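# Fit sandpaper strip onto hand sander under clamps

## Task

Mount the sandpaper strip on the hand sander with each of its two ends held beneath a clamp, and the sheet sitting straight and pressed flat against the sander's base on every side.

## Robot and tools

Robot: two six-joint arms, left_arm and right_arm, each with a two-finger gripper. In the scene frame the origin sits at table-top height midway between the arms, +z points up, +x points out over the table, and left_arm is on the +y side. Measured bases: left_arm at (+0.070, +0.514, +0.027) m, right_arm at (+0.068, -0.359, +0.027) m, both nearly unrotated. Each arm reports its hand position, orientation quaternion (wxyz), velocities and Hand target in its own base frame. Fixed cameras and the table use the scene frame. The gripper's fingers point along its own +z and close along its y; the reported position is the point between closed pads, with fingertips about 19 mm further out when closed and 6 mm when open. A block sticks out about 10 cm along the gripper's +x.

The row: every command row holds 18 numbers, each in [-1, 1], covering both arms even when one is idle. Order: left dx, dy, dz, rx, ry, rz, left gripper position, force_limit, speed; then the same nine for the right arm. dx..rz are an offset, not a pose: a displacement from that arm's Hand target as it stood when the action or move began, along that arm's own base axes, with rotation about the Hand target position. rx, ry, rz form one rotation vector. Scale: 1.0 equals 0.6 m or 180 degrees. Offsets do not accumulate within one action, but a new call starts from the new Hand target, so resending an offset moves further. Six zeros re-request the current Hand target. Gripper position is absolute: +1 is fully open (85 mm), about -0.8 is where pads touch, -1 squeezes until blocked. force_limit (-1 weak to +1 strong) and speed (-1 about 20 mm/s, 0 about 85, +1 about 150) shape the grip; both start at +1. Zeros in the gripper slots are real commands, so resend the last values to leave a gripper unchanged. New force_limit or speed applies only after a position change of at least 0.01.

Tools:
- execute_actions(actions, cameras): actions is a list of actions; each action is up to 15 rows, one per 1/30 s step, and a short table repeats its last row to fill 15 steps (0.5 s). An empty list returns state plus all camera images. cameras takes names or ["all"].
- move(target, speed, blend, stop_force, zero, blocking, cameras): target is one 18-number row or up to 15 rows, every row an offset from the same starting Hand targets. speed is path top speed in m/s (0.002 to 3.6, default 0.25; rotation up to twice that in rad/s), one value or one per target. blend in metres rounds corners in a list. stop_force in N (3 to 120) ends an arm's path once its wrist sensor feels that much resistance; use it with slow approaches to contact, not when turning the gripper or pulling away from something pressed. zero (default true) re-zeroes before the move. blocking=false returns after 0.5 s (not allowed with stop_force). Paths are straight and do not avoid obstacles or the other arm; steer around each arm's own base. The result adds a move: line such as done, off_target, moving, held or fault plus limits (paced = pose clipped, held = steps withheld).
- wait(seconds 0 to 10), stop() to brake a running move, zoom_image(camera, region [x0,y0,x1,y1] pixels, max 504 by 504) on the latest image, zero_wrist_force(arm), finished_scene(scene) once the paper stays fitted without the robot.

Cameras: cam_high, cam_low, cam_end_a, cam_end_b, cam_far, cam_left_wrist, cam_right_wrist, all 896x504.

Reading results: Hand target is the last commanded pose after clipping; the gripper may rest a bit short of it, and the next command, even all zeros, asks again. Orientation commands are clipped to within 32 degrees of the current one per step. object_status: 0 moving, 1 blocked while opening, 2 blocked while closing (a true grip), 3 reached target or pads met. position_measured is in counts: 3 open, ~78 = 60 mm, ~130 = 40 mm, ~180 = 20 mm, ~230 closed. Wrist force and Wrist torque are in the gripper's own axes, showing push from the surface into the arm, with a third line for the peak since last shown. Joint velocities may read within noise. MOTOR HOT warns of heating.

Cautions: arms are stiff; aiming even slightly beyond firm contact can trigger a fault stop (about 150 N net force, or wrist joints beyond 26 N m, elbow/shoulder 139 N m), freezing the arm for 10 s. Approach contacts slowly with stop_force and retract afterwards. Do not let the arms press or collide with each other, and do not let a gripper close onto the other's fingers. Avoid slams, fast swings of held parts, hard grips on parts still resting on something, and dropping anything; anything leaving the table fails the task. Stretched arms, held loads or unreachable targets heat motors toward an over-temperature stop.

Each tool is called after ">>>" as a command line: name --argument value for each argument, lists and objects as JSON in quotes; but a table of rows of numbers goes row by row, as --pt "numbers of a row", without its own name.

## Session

>>> execute_actions --actions '[]'

Scene clock: 0.00 s.
left_arm: end_effector_position=(+0.4404, -0.2043, +0.3716) position_measured=3 object_status=3 end_effector_quat_wxyz=(-0.064, +0.630, -0.228, +0.740) | right_arm: end_effector_position=(+0.4036, +0.0118, +0.3344) position_measured=3 object_status=3 end_effector_quat_wxyz=(-0.489, +0.771, +0.375, +0.159)
Joint positions: left_arm=[-1.215 -1.525 2.575 -4.37 -0.624 -2.563] | right_arm=[2.966 -1.56 -1.793 -1.883 2.566 1.771]
Joint velocities: within noise
Joint torques (N m): no reading
Wrist force (N): no reading
Wrist torque (N m): no reading
Wrist force, peak (N): no reading
Hand target: left_arm +0.4404, -0.2043, +0.3716; -0.064, +0.630, -0.228, +0.740 | right_arm +0.4036, +0.0118, +0.3344; -0.489, +0.771, +0.375, +0.159
Tool commands: left_gripper/position=+1.0 left_gripper/force_limit=+1.0 left_gripper/speed=+1.0 right_gripper/position=+1.0 right_gripper/force_limit=+1.0 right_gripper/speed=+1.0
camera_calibration:
cam_left_wrist: T_world_to_cam=[[-0.179825, -0.878481, -0.442645, 0.0720503], [-0.117317, 0.465921, -0.877014, 0.491063], [0.976678, -0.10578, -0.186845, -0.252516], [0, 0, 0, 1]] pos_world=[0.317193, -0.192213, 0.415381]
cam_right_wrist: T_world_to_cam=[[0.73545, -0.228371, -0.637934, -0.0745946], [-0.584909, -0.689243, -0.427581, 0.406555], [-0.342045, 0.687598, -0.64048, 0.473221], [0, 0, 0, 1]] pos_world=[0.454521, -0.0622059, 0.429337]

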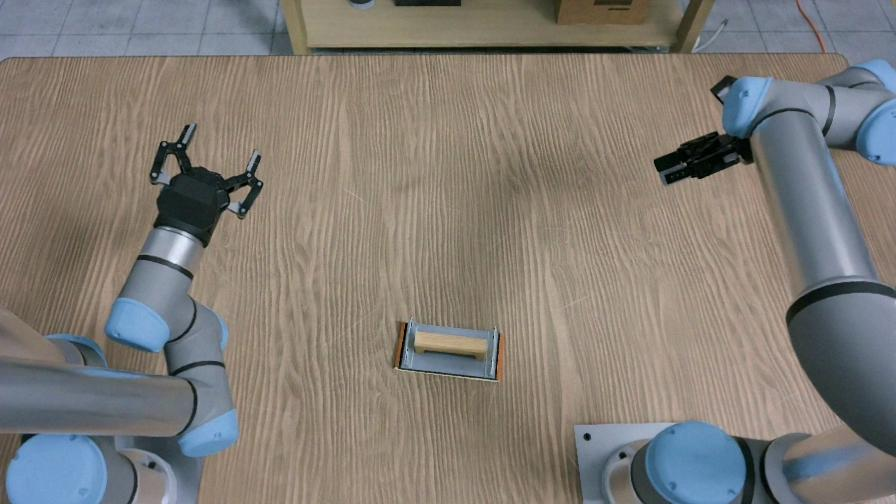

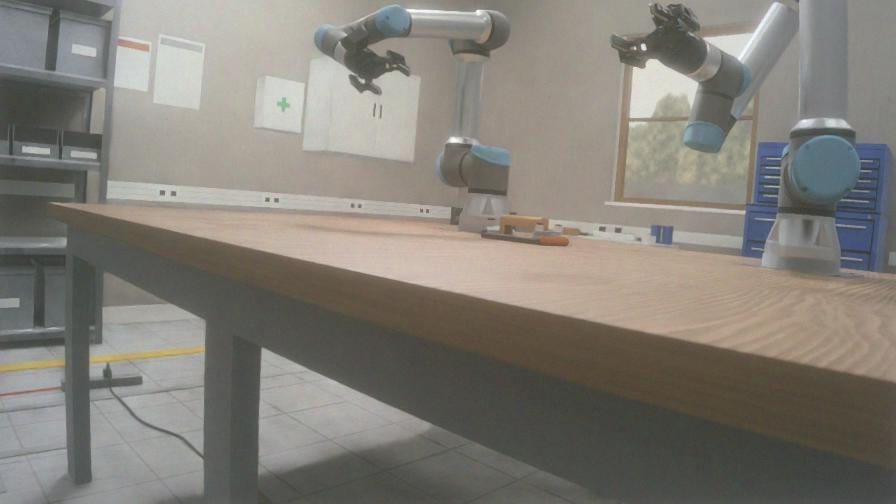

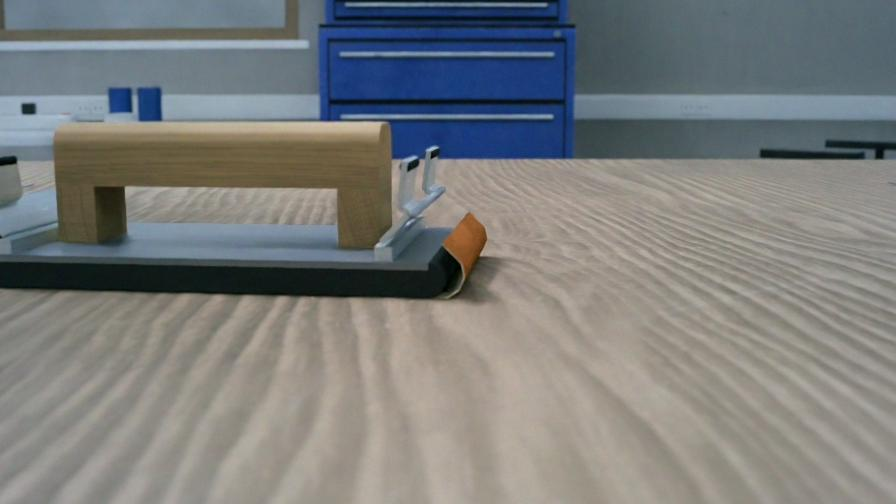

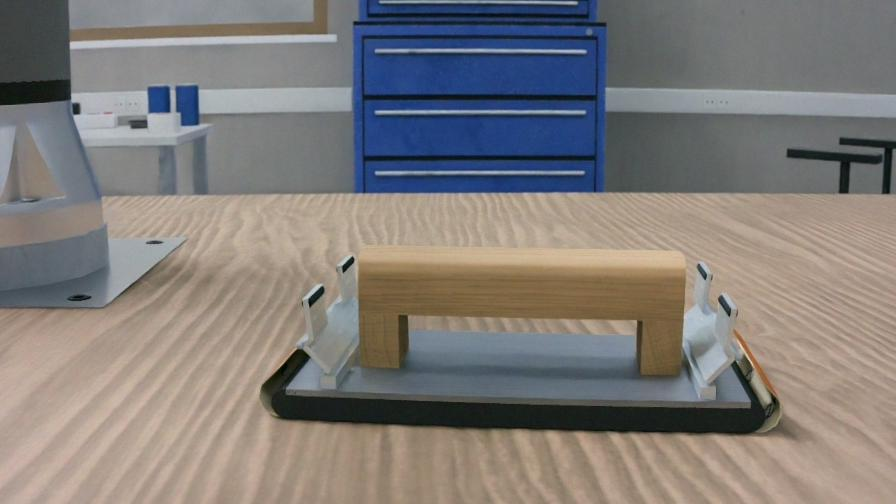

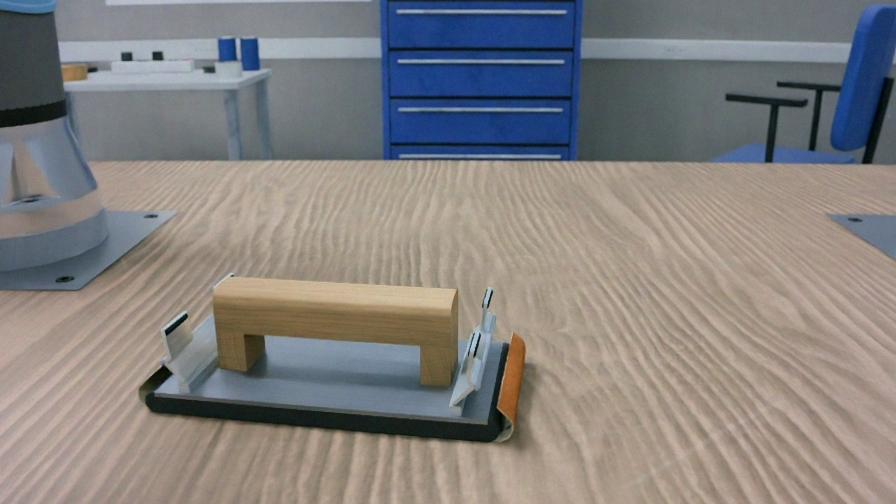

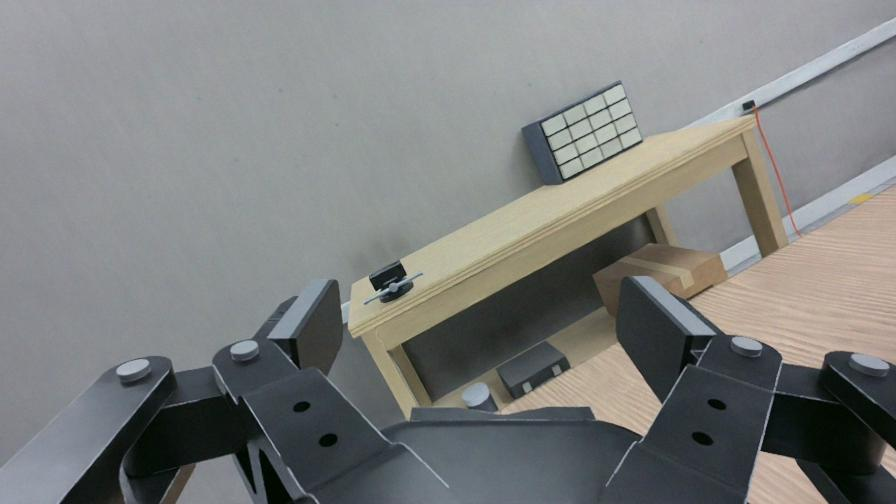

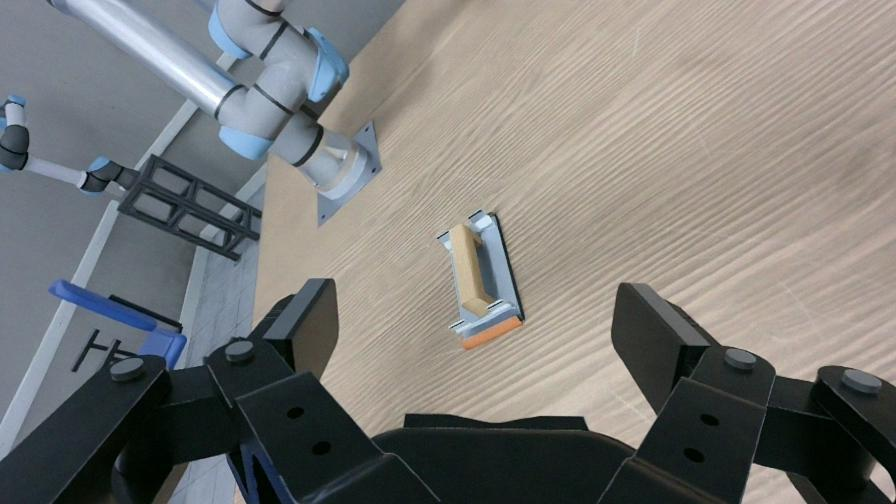

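>>> zoom_image --camera "cam_end_b" --region '[240, 230, 440, 440]'

>>> zoom_image --camera "cam_end_b" --region '[630, 230, 830, 440]'

>>> zoom_image --camera "cam_end_a" --region '[340, 120, 520, 310]'

>>> zoom_image --camera "cam_high" --region '[370, 300, 530, 400]'

>>> zoom_image --camera "cam_far" --region '[120, 260, 540, 450]'

Scaled by 2.400.

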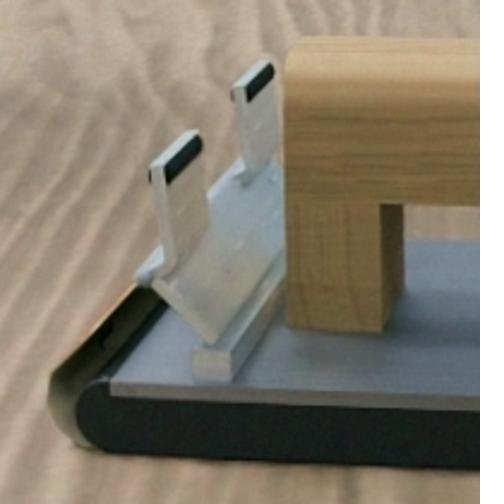

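Scaled by 2.400.

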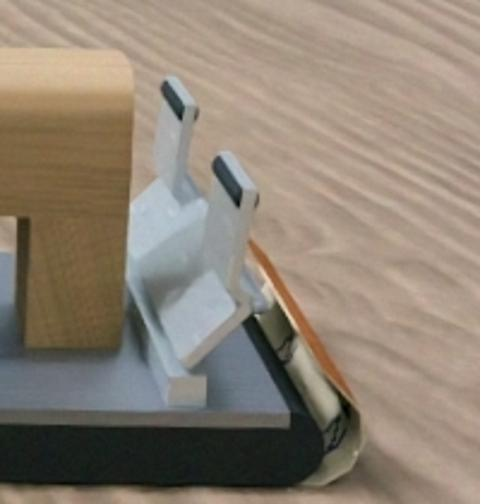

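Scaled by 2.653.

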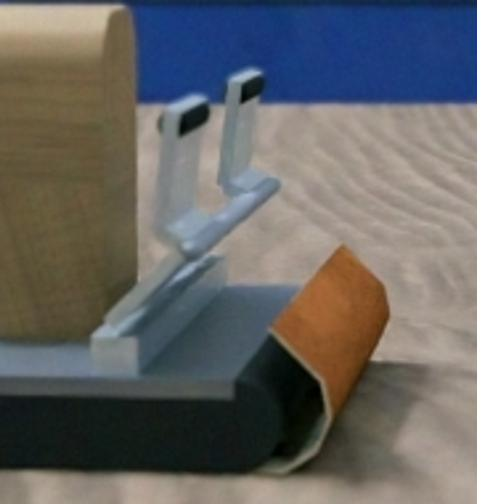

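Scaled by 3.150.

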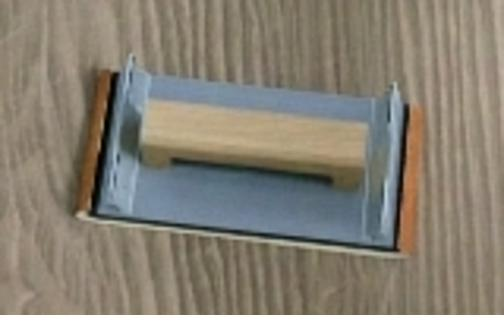

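Scaled by 1.200.

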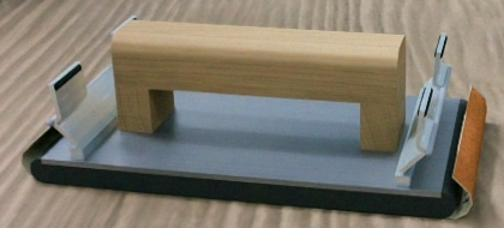

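>>> move --target '[-0.272, -0.1922, -0.3477, 0.2034, 0.3076, -0.3481, 1, 1, 1, -0.3077, 0.197, -0.3357, -0.2425, -0.1625, 0.1261, 1, 1, 1]' --speed 0.4 --cameras '["cam_high", "cam_left_wrist", "cam_right_wrist"]'

>>> zoom_image --camera "cam_left_wrist" --region '[340, 0, 600, 260]'

>>> zoom_image --camera "cam_right_wrist" --region '[340, 0, 600, 260]'

Scene clock: 26.43 s.
left_arm: end_effector_position=(+0.2772, -0.3196, +0.1630) position_measured=3 object_status=3 end_effector_quat_wxyz=(-0.237, -0.631, +0.708, -0.210) | right_arm: end_effector_position=(+0.2190, +0.1300, +0.1330) position_measured=3 object_status=3 end_effector_quat_wxyz=(-0.086, +0.745, +0.654, +0.099)
Joint positions: left_arm=[-0.917 -1.734 2.462 -2.793 -2.003 -2.484] | right_arm=[4.09 -0.786 -2.627 -1.067 1.692 2.664]
Joint torques (N m): left_arm=[14.4 -0.75 -29.4 -1.3 -2.15 1.89] | right_arm=[13.66 4.65 12.73 1.18 -2.08 1.92]
Wrist force (N): left_arm=[-0.9 -1.3 0.4] | right_arm=[1.9 -3.6 1.8]
Wrist torque (N m): left_arm=[-0.33 0.10 0.03] | right_arm=[-0.38 -0.06 -0.01]
Wrist force, peak (N): left_arm=[-0.9 -1.5 0.8] | right_arm=[2.5 -4.0 1.9]
Hand target: left_arm +0.2772, -0.3196, +0.1629; -0.237, -0.631, +0.708, -0.210 | right_arm +0.2190, +0.1300, +0.1330; -0.086, +0.745, +0.654, +0.099
Off the commanded pose: left_arm 0.000 m, 0 deg | right_arm 0.000 m, 0 deg.
move: done
camera_calibration:
cam_left_wrist: T_world_to_cam=[[-0.990777, 0.133699, -0.0220381, 0.328847], [0.133908, 0.941187, -0.310219, 0.332576], [-0.0207341, -0.310309, -0.95041, 0.191241], [0, 0, 0, 1]] pos_world=[0.285244, -0.297638, 0.292176]
cam_right_wrist: T_world_to_cam=[[0.992252, -0.123861, -0.00970848, -0.193803], [-0.122823, -0.989698, 0.0735649, 0.165115], [-0.0187203, -0.0718025, -0.997243, 0.275214], [0, 0, 0, 1]] pos_world=[0.217733, 0.159171, 0.260427]
Images, in order (width x height): cam_high 896x504, cam_left_wrist 896x504, cam_right_wrist 896x504.

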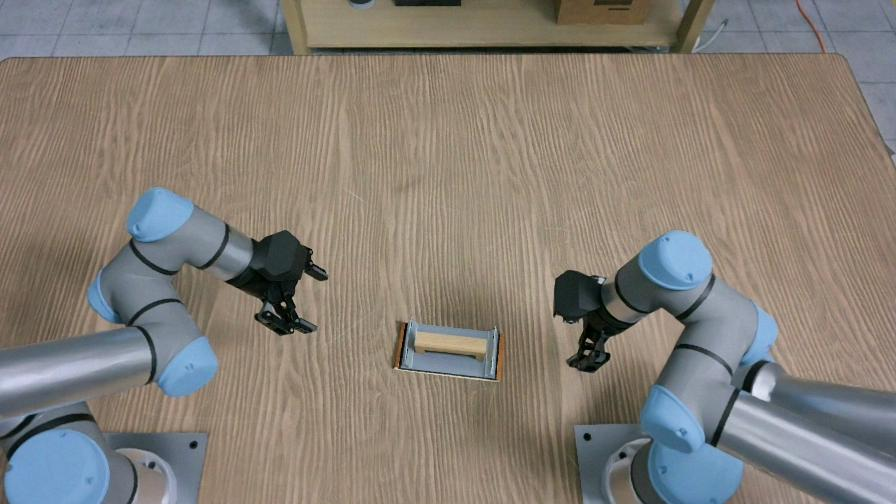

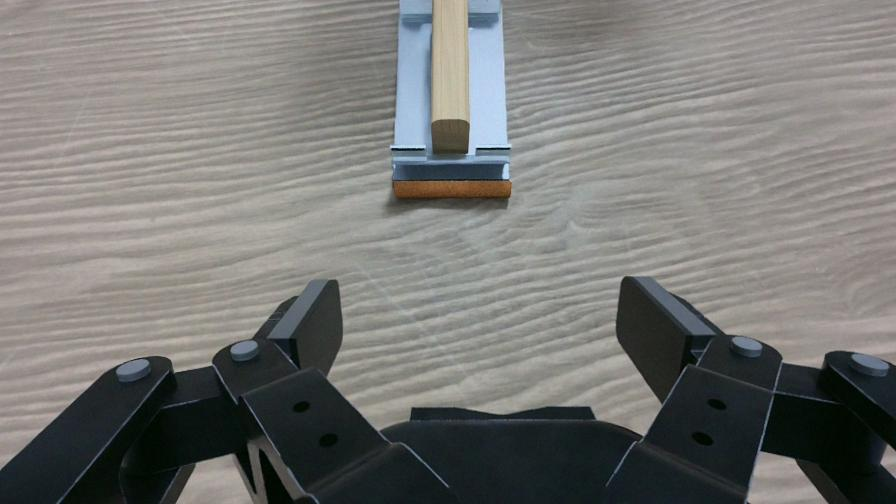

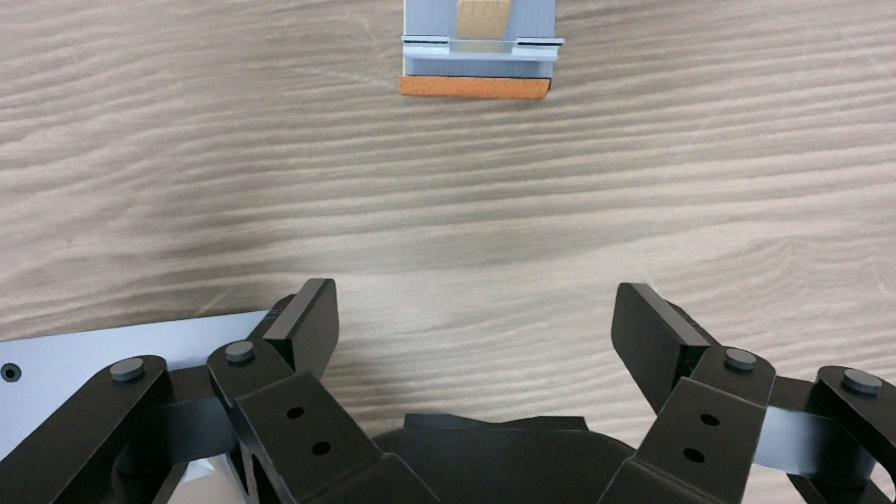

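Scaled by 1.938.

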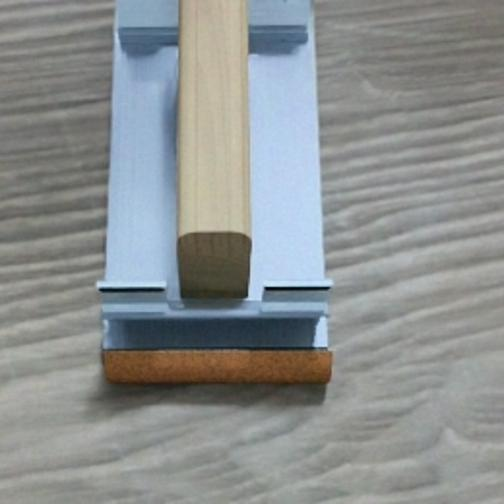

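Scaled by 1.938.

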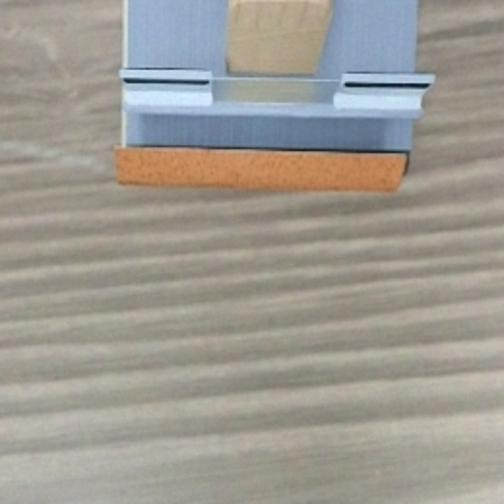

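>>> move --pt "-0.022 -0.2167 -0.05 -0.0362 0.0042 0 0.3 1 0 0.0225 0.0667 -0.0833 -0.0141 -0.1073 0.4882 -0.8 -1 0" --pt "-0.0442 -0.4398 -0.1603 -0.0724 0.0084 0 0.3 1 0 0.0295 0.1083 -0.1217 -0.0282 -0.2143 0.9753 -0.8 -1 0" --pt "-0.0442 -0.4398 -0.2437 -0.0724 0.0084 0 0.3 1 0 0.0295 0.1362 -0.2305 -0.0282 -0.2143 0.9753 -0.8 -1 0" --speed '[0.4, 0.4, 0.12]' --blend '[0.03, 0.01, 0]' --cameras '["all"]'

>>> zoom_image --camera "cam_left_wrist" --region '[330, 180, 630, 400]'

>>> zoom_image --camera "cam_right_wrist" --region '[330, 230, 630, 400]'

>>> zoom_image --camera "cam_end_b" --region '[180, 220, 400, 440]'

Scene clock: 46.47 s.
left_arm: end_effector_position=(+0.2507, -0.5835, +0.0167) position_measured=91 object_status=3 end_effector_quat_wxyz=(-0.316, -0.603, +0.676, -0.281) | right_arm: end_effector_position=(+0.2367, +0.2117, -0.0053) position_measured=229 object_status=3 end_effector_quat_wxyz=(+0.065, -0.656, +0.750, +0.058)
Joint positions: left_arm=[-1.241 -0.861 2.146 -3.678 -1.908 -2.845] | right_arm=[4.254 -1.546 -2.733 -0.269 1.628 -0.32]
Joint torques (N m): left_arm=[-11.27 -25.72 -18.91 -6.93 -1.37 -1.64] | right_arm=[-15.71 -0.6 0.91 5 2.33 -1.35]
Wrist force (N): left_arm=[-0.7 -0.8 0.3] | right_arm=[3.5 -4.6 2.3]
Wrist torque (N m): left_arm=[-0.23 0.08 0.16] | right_arm=[-0.48 -0.18 0.06]
Wrist force, peak (N): left_arm=[-1.5 -1.1 0.9] | right_arm=[3.7 -4.8 2.7]
Hand target: left_arm +0.2507, -0.5835, +0.0167; -0.316, -0.603, +0.676, -0.281 | right_arm +0.2367, +0.2117, -0.0053; +0.065, -0.656, +0.750, +0.058
Off the commanded pose: left_arm 0.000 m, 0 deg | right_arm 0.000 m, 0 deg.
move: done
camera_calibration:
cam_left_wrist: T_world_to_cam=[[-0.991402, 0.1283, -0.0256977, 0.331712], [0.122987, 0.846643, -0.517755, 0.490228], [-0.0446712, -0.516464, -0.855143, -0.146102], [0, 0, 0, 1]] pos_world=[0.262042, -0.533063, 0.137404]
cam_right_wrist: T_world_to_cam=[[-0.991234, 0.131681, -0.0107648, 0.212927], [0.109728, 0.865881, 0.488068, -0.187425], [0.0735904, 0.482608, -0.872739, 0.00491968], [0, 0, 0, 1]] pos_world=[0.231264, 0.131875, 0.0980619]

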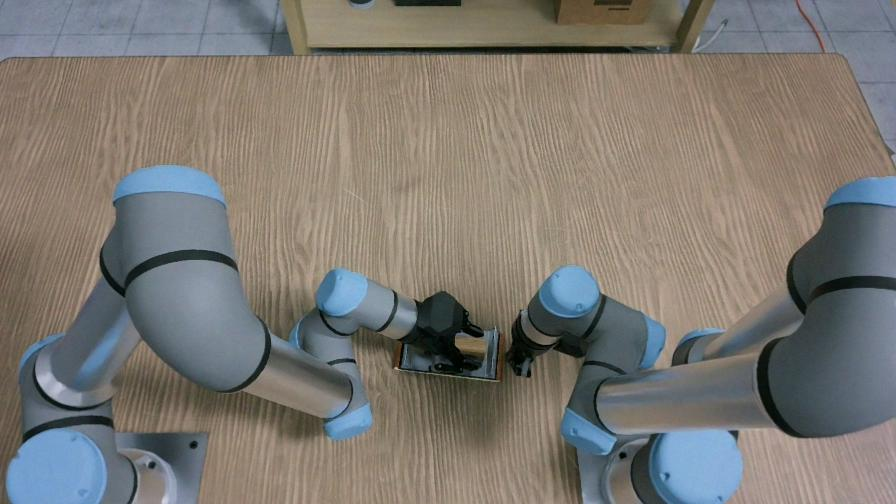

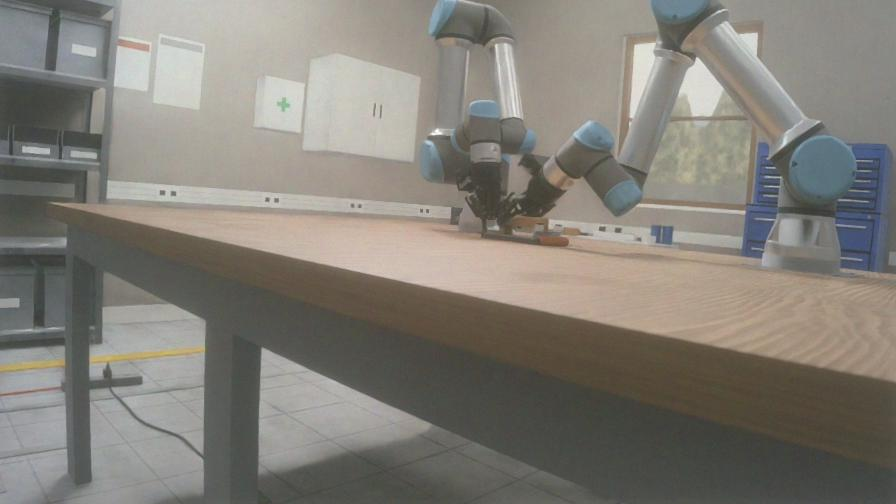

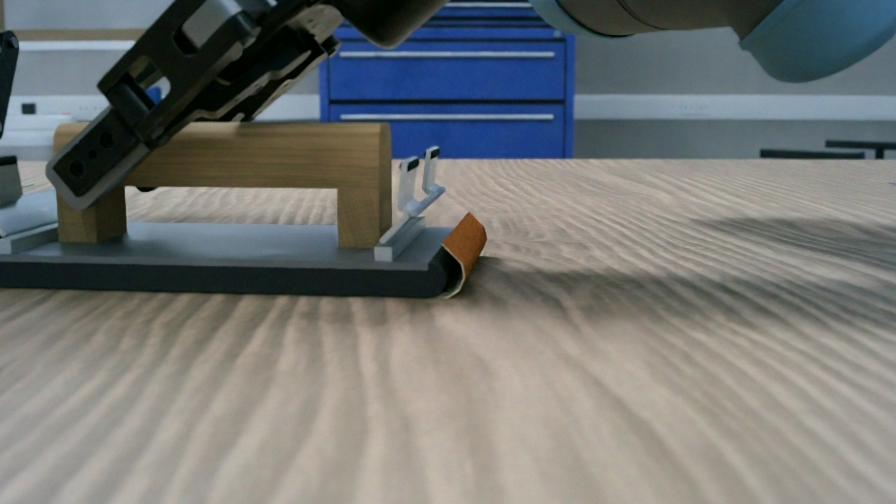

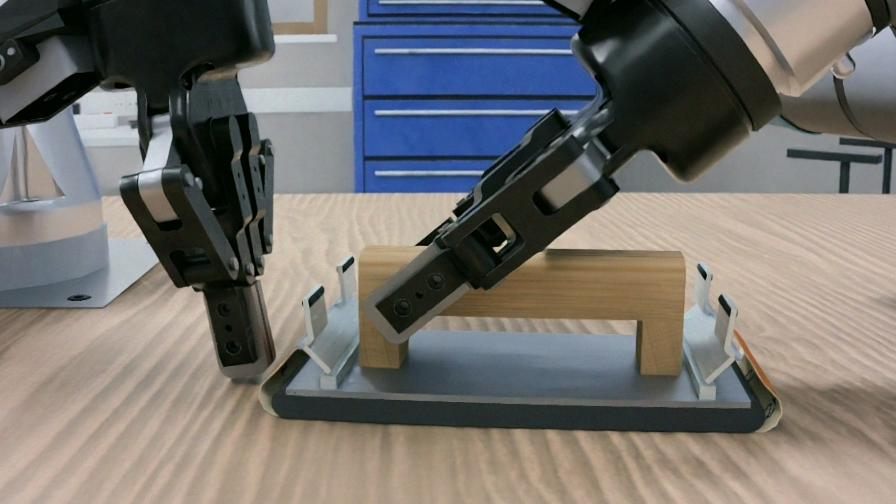

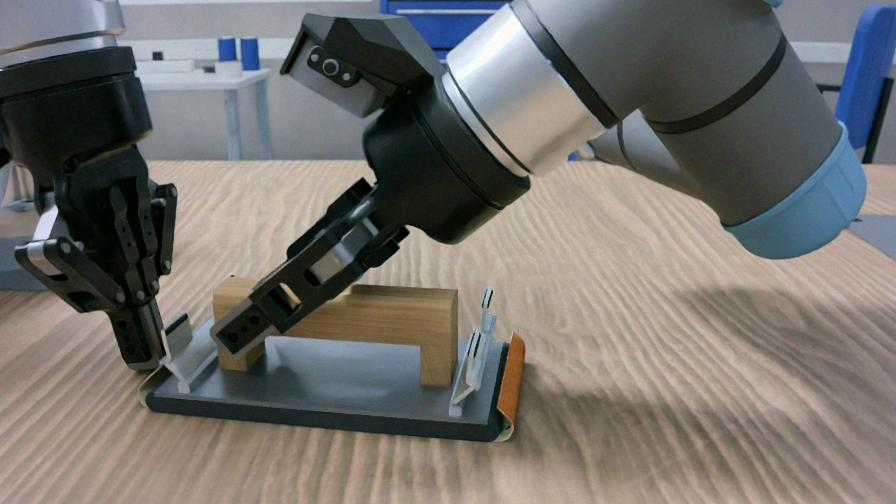

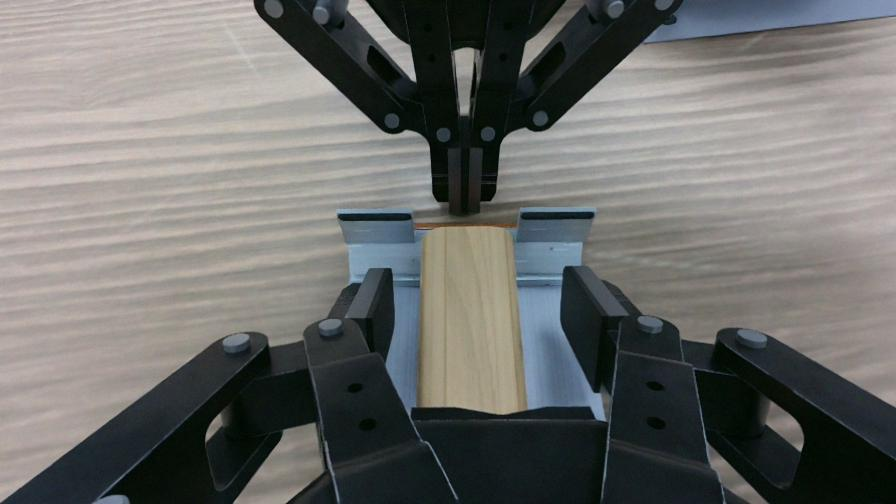

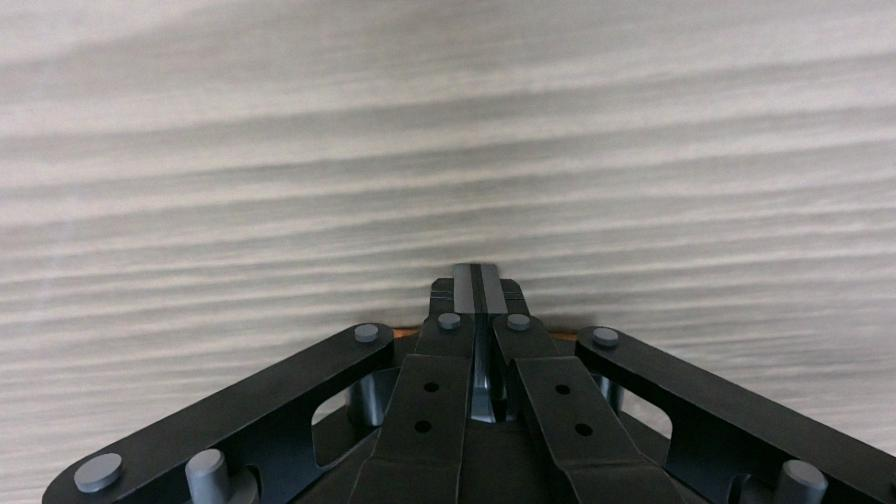

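Scaled by 1.680.

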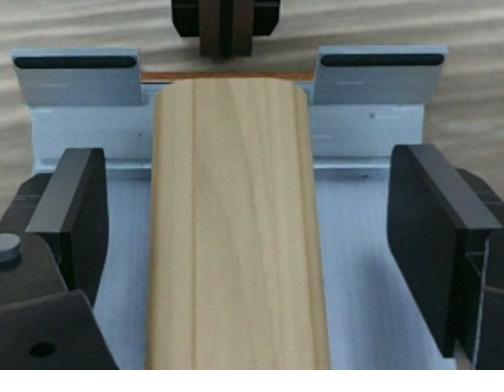

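Scaled by 1.680.

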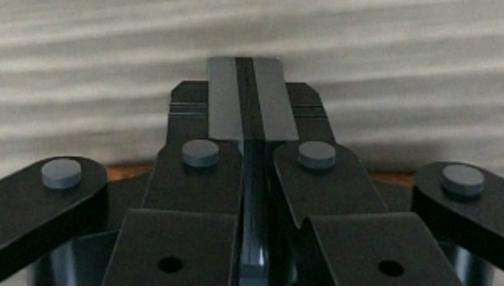

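Scaled by 2.291.

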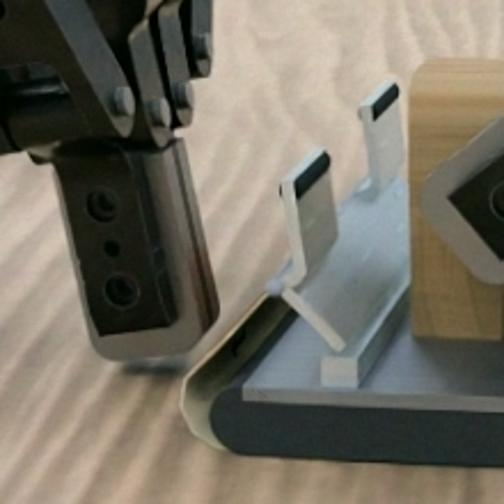

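>>> move --target '[0.0053, -0.0006, 0, 0, 0, 0, 0.3, 1, 0, 0.0026, 0.0198, 0, 0, 0, 0, -0.8, -1, 0]' --speed 0.04 --cameras '["cam_left_wrist", "cam_end_b", "cam_far"]'

>>> zoom_image --camera "cam_end_b" --region '[180, 220, 400, 440]'

>>> zoom_image --camera "cam_left_wrist" --region '[330, 180, 630, 400]'

Scene clock: 50.53 s.
left_arm: end_effector_position=(+0.2539, -0.5839, +0.0167) position_measured=91 object_status=3 end_effector_quat_wxyz=(-0.316, -0.603, +0.676, -0.281) | right_arm: end_effector_position=(+0.2383, +0.2235, -0.0053) position_measured=229 object_status=3 end_effector_quat_wxyz=(+0.065, -0.656, +0.750, +0.058)
Joint positions: left_arm=[-1.235 -0.86 2.14 -3.672 -1.913 -2.841] | right_arm=[4.269 -1.569 -2.711 -0.267 1.626 -0.306]
Joint torques (N m): left_arm=[15.51 -25.53 -20.27 -1.11 -1.74 1.98] | right_arm=[10.8 -0.02 26.84 5.81 -1.87 1.28]
Wrist force (N): left_arm=[-0.9 -1.1 0.2] | right_arm=[6.0 -4.3 1.5]
Wrist torque (N m): left_arm=[-0.27 0.11 -0.01] | right_arm=[-0.46 -0.20 -0.08]
Wrist force, peak (N): left_arm=[-0.9 -1.0 0.6] | right_arm=[6.0 -4.4 1.6]
Hand target: left_arm +0.2539, -0.5839, +0.0167; -0.316, -0.603, +0.676, -0.281 | right_arm +0.2383, +0.2236, -0.0053; +0.065, -0.656, +0.750, +0.058
Off the commanded pose: left_arm 0.000 m, 0 deg | right_arm 0.000 m, 0 deg.
move: done
camera_calibration:
cam_left_wrist: T_world_to_cam=[[-0.991402, 0.1283, -0.0256977, 0.334823], [0.122987, 0.846643, -0.517755, 0.490101], [-0.0446712, -0.516464, -0.855143, -0.146119], [0, 0, 0, 1]] pos_world=[0.265142, -0.533363, 0.137404]
Images, in order (width x height): cam_end_b 896x504, cam_far 896x504, cam_left_wrist 896x504.

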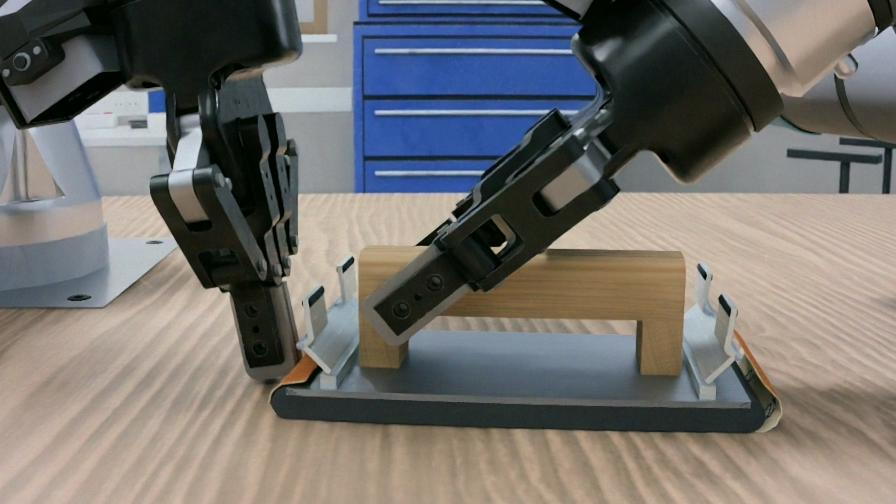

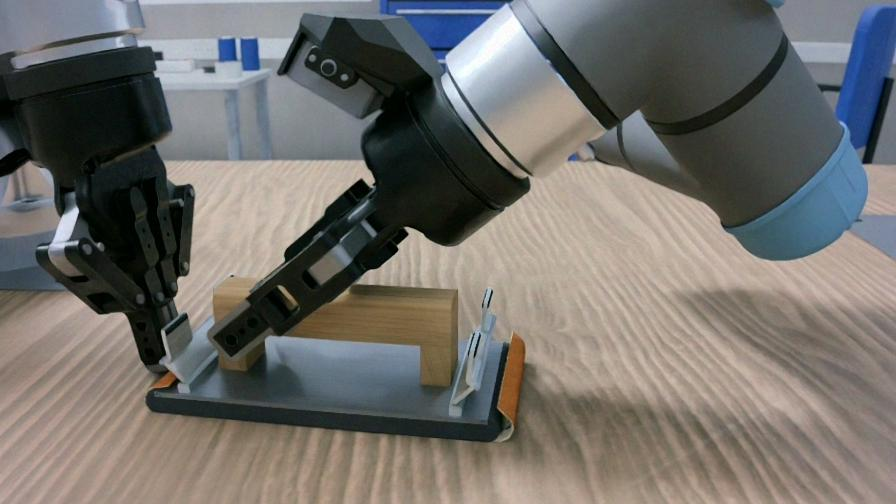

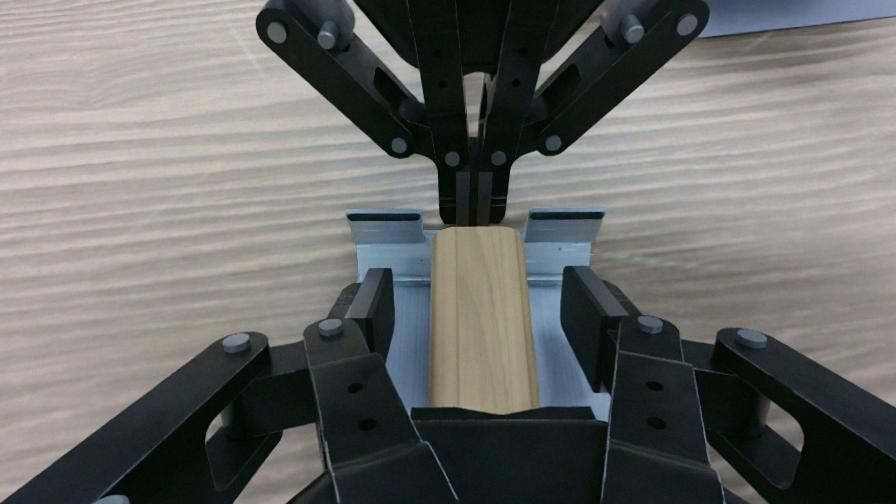

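Scaled by 2.291.

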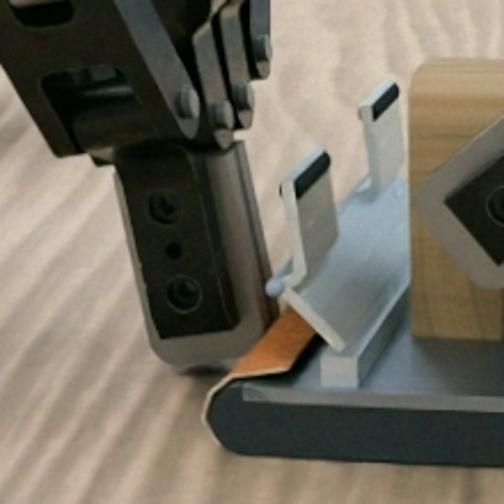

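Scaled by 1.680.

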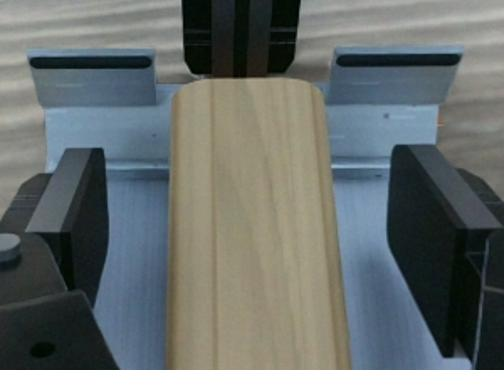

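>>> move --target '[-0.0023, -0.0199, 0, 0, 0, 0, 0.3, 1, 0, 0.0003, 0.0025, 0, 0, 0, 0, -0.8, -1, 0]' --speed 0.015 --stop_force 5 --cameras '["cam_end_b"]'

>>> zoom_image --camera "cam_end_b" --region '[180, 220, 400, 440]'

Scene clock: 54.73 s.
left_arm: end_effector_position=(+0.2525, -0.5958, +0.0167) position_measured=91 object_status=3 end_effector_quat_wxyz=(-0.316, -0.603, +0.676, -0.281) | right_arm: end_effector_position=(+0.2385, +0.2251, -0.0053) position_measured=229 object_status=3 end_effector_quat_wxyz=(+0.065, -0.656, +0.750, +0.058)
Joint positions: left_arm=[-1.246 -0.851 2.113 -3.656 -1.904 -2.849] | right_arm=[4.271 -1.572 -2.708 -0.267 1.625 -0.304]
Joint torques (N m): left_arm=[-14.13 -26.82 -19.52 -1.07 0.75 -1.68] | right_arm=[11.35 0.56 24.89 6.13 -1.85 1.37]
Wrist force (N): left_arm=[-0.8 -0.9 0.3] | right_arm=[6.2 -4.6 1.9]
Wrist torque (N m): left_arm=[-0.24 0.10 0.16] | right_arm=[-0.49 -0.21 -0.09]
Wrist force, peak (N): left_arm=[-1.0 -1.0 0.3] | right_arm=[6.6 -4.8 1.4]
Hand target: left_arm +0.2525, -0.5958, +0.0167; -0.316, -0.603, +0.676, -0.281 | right_arm +0.2385, +0.2251, -0.0053; +0.065, -0.656, +0.750, +0.058
Off the commanded pose: left_arm 0.000 m, 0 deg | right_arm 0.000 m, 0 deg.
move: done
Images, in order (width x height): cam_end_b 896x504.

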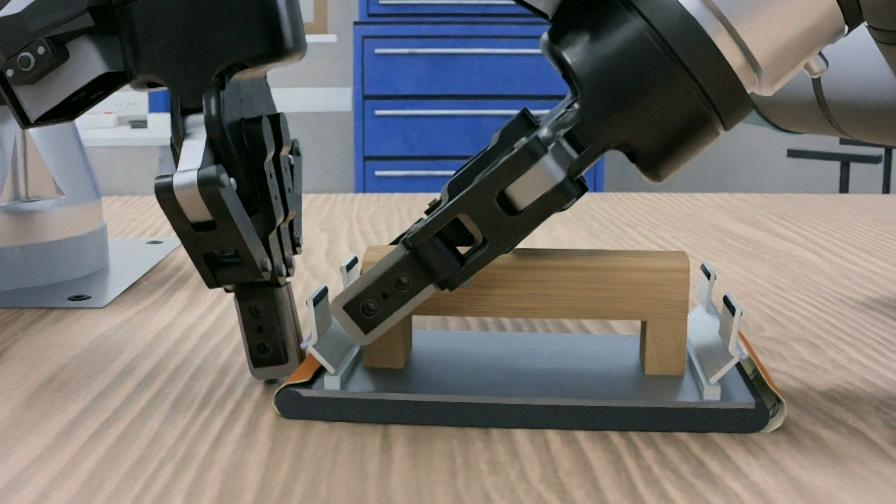

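Scaled by 2.291.

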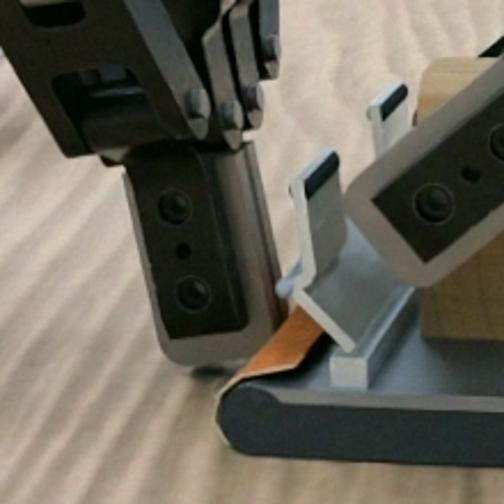

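>>> move --target '[-0.0012, -0.0099, 0, 0, 0, 0, 0.3, 1, 0, 0, 0, 0, 0, 0, 0, -0.8, -1, 0]' --speed 0.012 --stop_force 5

Scene clock: 57.40 s.
left_arm: end_effector_position=(+0.2521, -0.5994, +0.0167) position_measured=91 object_status=3 end_effector_quat_wxyz=(-0.316, -0.603, +0.676, -0.281) | right_arm: end_effector_position=(+0.2385, +0.2251, -0.0053) position_measured=229 object_status=3 end_effector_quat_wxyz=(+0.065, -0.656, +0.750, +0.058)
Joint positions: left_arm=[-1.249 -0.849 2.105 -3.652 -1.902 -2.851] | right_arm=[4.271 -1.572 -2.708 -0.267 1.625 -0.304]
Joint torques (N m): left_arm=[13.72 -47.97 -4.54 -7.01 -1.31 2.03] | right_arm=[11.43 2.69 24.72 6.06 0.6 1.43]
Wrist force (N): left_arm=[-2.8 -0.2 -0.8] | right_arm=[7.7 -4.6 1.4]
Wrist torque (N m): left_arm=[-0.23 0.17 0.16] | right_arm=[-0.44 -0.21 -0.08]
Wrist force, peak (N): left_arm=[-5.7 -0.5 -4.0] | right_arm=[9.4 -4.6 1.3]
Hand target: left_arm +0.2521, -0.5994, +0.0167; -0.316, -0.603, +0.676, -0.281 (not the last commanded pose) | right_arm +0.2385, +0.2251, -0.0053; +0.065, -0.656, +0.750, +0.058
Off the commanded pose: left_arm 0.002 m, 0 deg | right_arm 0.000 m, 0 deg.
move: contact (left_arm)

>>> move --target '[0, 0, 0, 0, 0, 0, 0.3, 1, 0, 0.0007, 0.005, 0, 0, 0, 0, -0.8, -1, 0]' --speed 0.006 --stop_force 5 --cameras '["cam_end_b"]'

>>> zoom_image --camera "cam_end_b" --region '[180, 220, 400, 440]'

Scene clock: 59.97 s.
left_arm: end_effector_position=(+0.2521, -0.5994, +0.0167) position_measured=91 object_status=3 end_effector_quat_wxyz=(-0.316, -0.603, +0.676, -0.281) | right_arm: end_effector_position=(+0.2385, +0.2254, -0.0053) position_measured=229 object_status=3 end_effector_quat_wxyz=(+0.065, -0.656, +0.750, +0.058)
Joint positions: left_arm=[-1.249 -0.849 2.105 -3.652 -1.902 -2.851] | right_arm=[4.271 -1.573 -2.707 -0.267 1.625 -0.304]
Joint torques (N m): left_arm=[7.49 -48.94 -15.66 -6.65 0.13 2] | right_arm=[-13.71 24.27 3.22 6.46 1.09 -0.73]
Wrist force (N): left_arm=[-6.8 0.2 -3.7] | right_arm=[9.8 -5.7 0.9]
Wrist torque (N m): left_arm=[-0.24 0.31 0.17] | right_arm=[-0.53 -0.29 -0.07]
Wrist force, peak (N): left_arm=[-6.8 0.2 -3.7] | right_arm=[13.8 -5.0 0.2]
Hand target: left_arm +0.2521, -0.5994, +0.0167; -0.316, -0.603, +0.676, -0.281 | right_arm +0.2385, +0.2254, -0.0053; +0.065, -0.656, +0.750, +0.058 (not the last commanded pose)
Off the commanded pose: left_arm 0.000 m, 0 deg | right_arm 0.003 m, 0 deg.
move: contact (right_arm)
Images, in order (width x height): cam_end_b 896x504.

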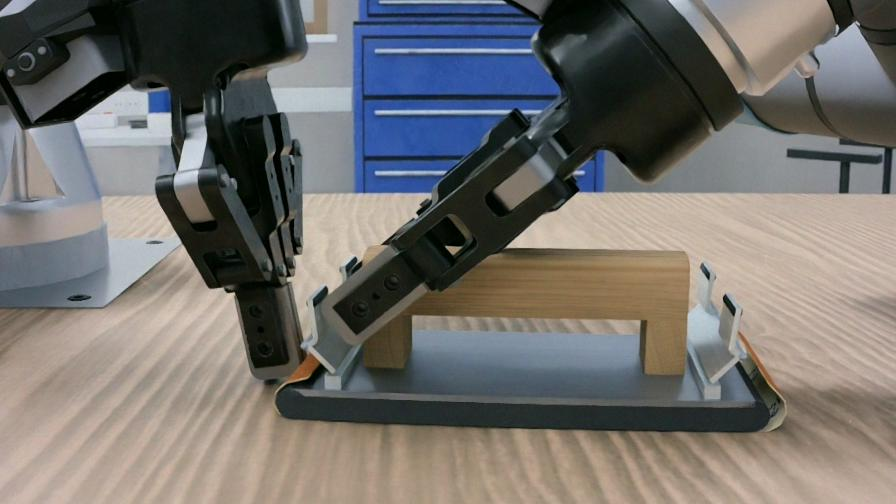

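Scaled by 2.291.

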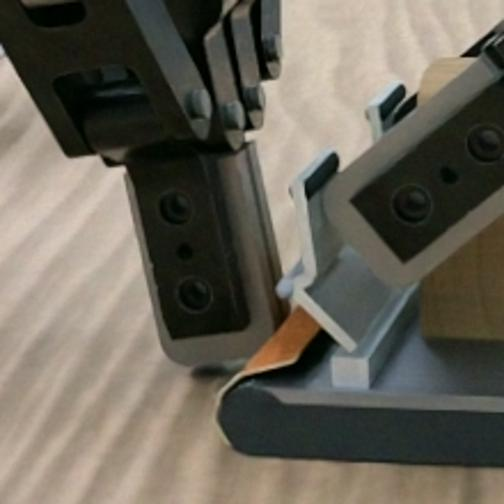

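>>> move --target '[-0.0014, -0.0117, -0.001, 0, 0, 0, 0.3, 1, 0, 0, 0, 0, 0, 0, 0, -0.8, -1, 0]' --speed 0.01 --stop_force 12 --cameras '["cam_end_b", "cam_left_wrist"]'

>>> zoom_image --camera "cam_end_b" --region '[220, 260, 400, 440]'

Scene clock: 62.87 s.
left_arm: end_effector_position=(+0.2512, -0.6064, +0.0161) position_measured=91 object_status=3 end_effector_quat_wxyz=(-0.316, -0.603, +0.676, -0.281) | right_arm: end_effector_position=(+0.2385, +0.2254, -0.0053) position_measured=229 object_status=3 end_effector_quat_wxyz=(+0.065, -0.656, +0.750, +0.058)
Joint positions: left_arm=[-1.256 -0.842 2.089 -3.643 -1.897 -2.856] | right_arm=[4.271 -1.573 -2.707 -0.267 1.625 -0.304]
Joint torques (N m): left_arm=[-13.39 -26.91 -19.98 -1.22 0.74 -1.58] | right_arm=[-14.13 21.05 3.95 1.65 1.03 -0.68]
Wrist force (N): left_arm=[-0.7 -0.9 0.7] | right_arm=[3.2 -4.5 2.3]
Wrist torque (N m): left_arm=[-0.25 0.08 0.17] | right_arm=[-0.48 -0.14 -0.09]
Wrist force, peak (N): left_arm=[-6.8 0.3 -3.8] | right_arm=[10.2 -5.5 0.6]
Hand target: left_arm +0.2512, -0.6064, +0.0161; -0.316, -0.603, +0.676, -0.281 | right_arm +0.2385, +0.2254, -0.0053; +0.065, -0.656, +0.750, +0.058
Off the commanded pose: left_arm 0.000 m, 0 deg | right_arm 0.000 m, 0 deg.
move: done
camera_calibration:
cam_left_wrist: T_world_to_cam=[[-0.991402, 0.1283, -0.0256977, 0.33513], [0.122987, 0.846643, -0.517755, 0.509244], [-0.0446712, -0.516464, -0.855143, -0.15842], [0, 0, 0, 1]] pos_world=[0.262542, -0.555963, 0.136804]
Images, in order (width x height): cam_end_b 896x504, cam_left_wrist 896x504.

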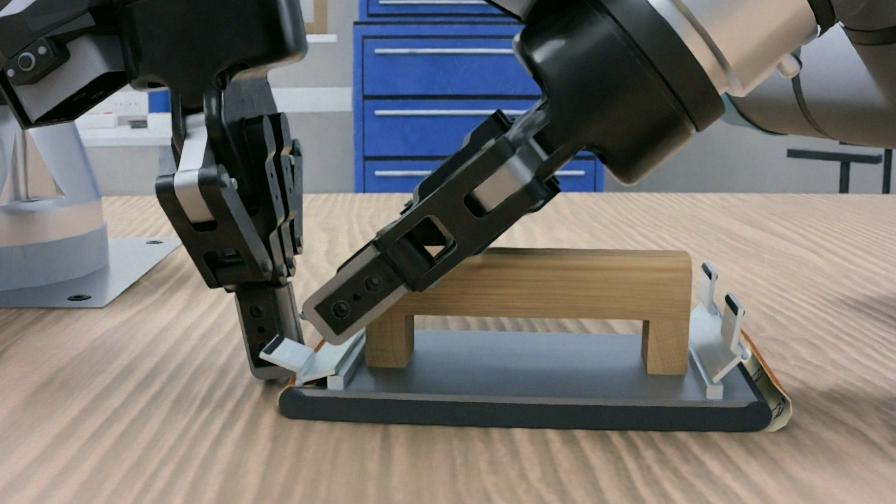

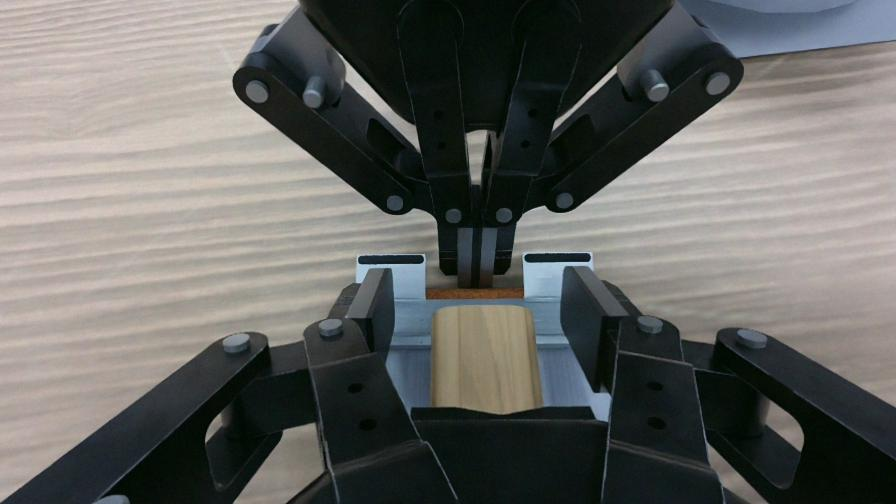

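Scaled by 2.800.

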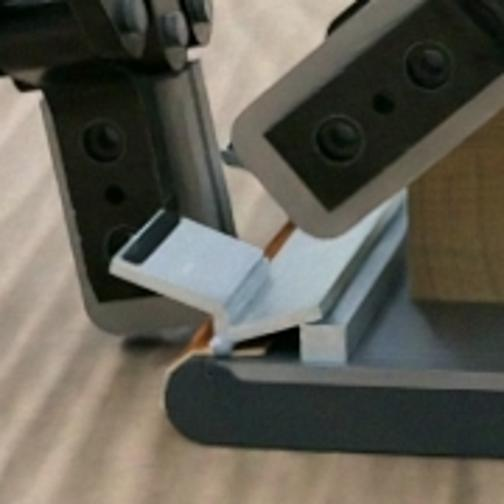

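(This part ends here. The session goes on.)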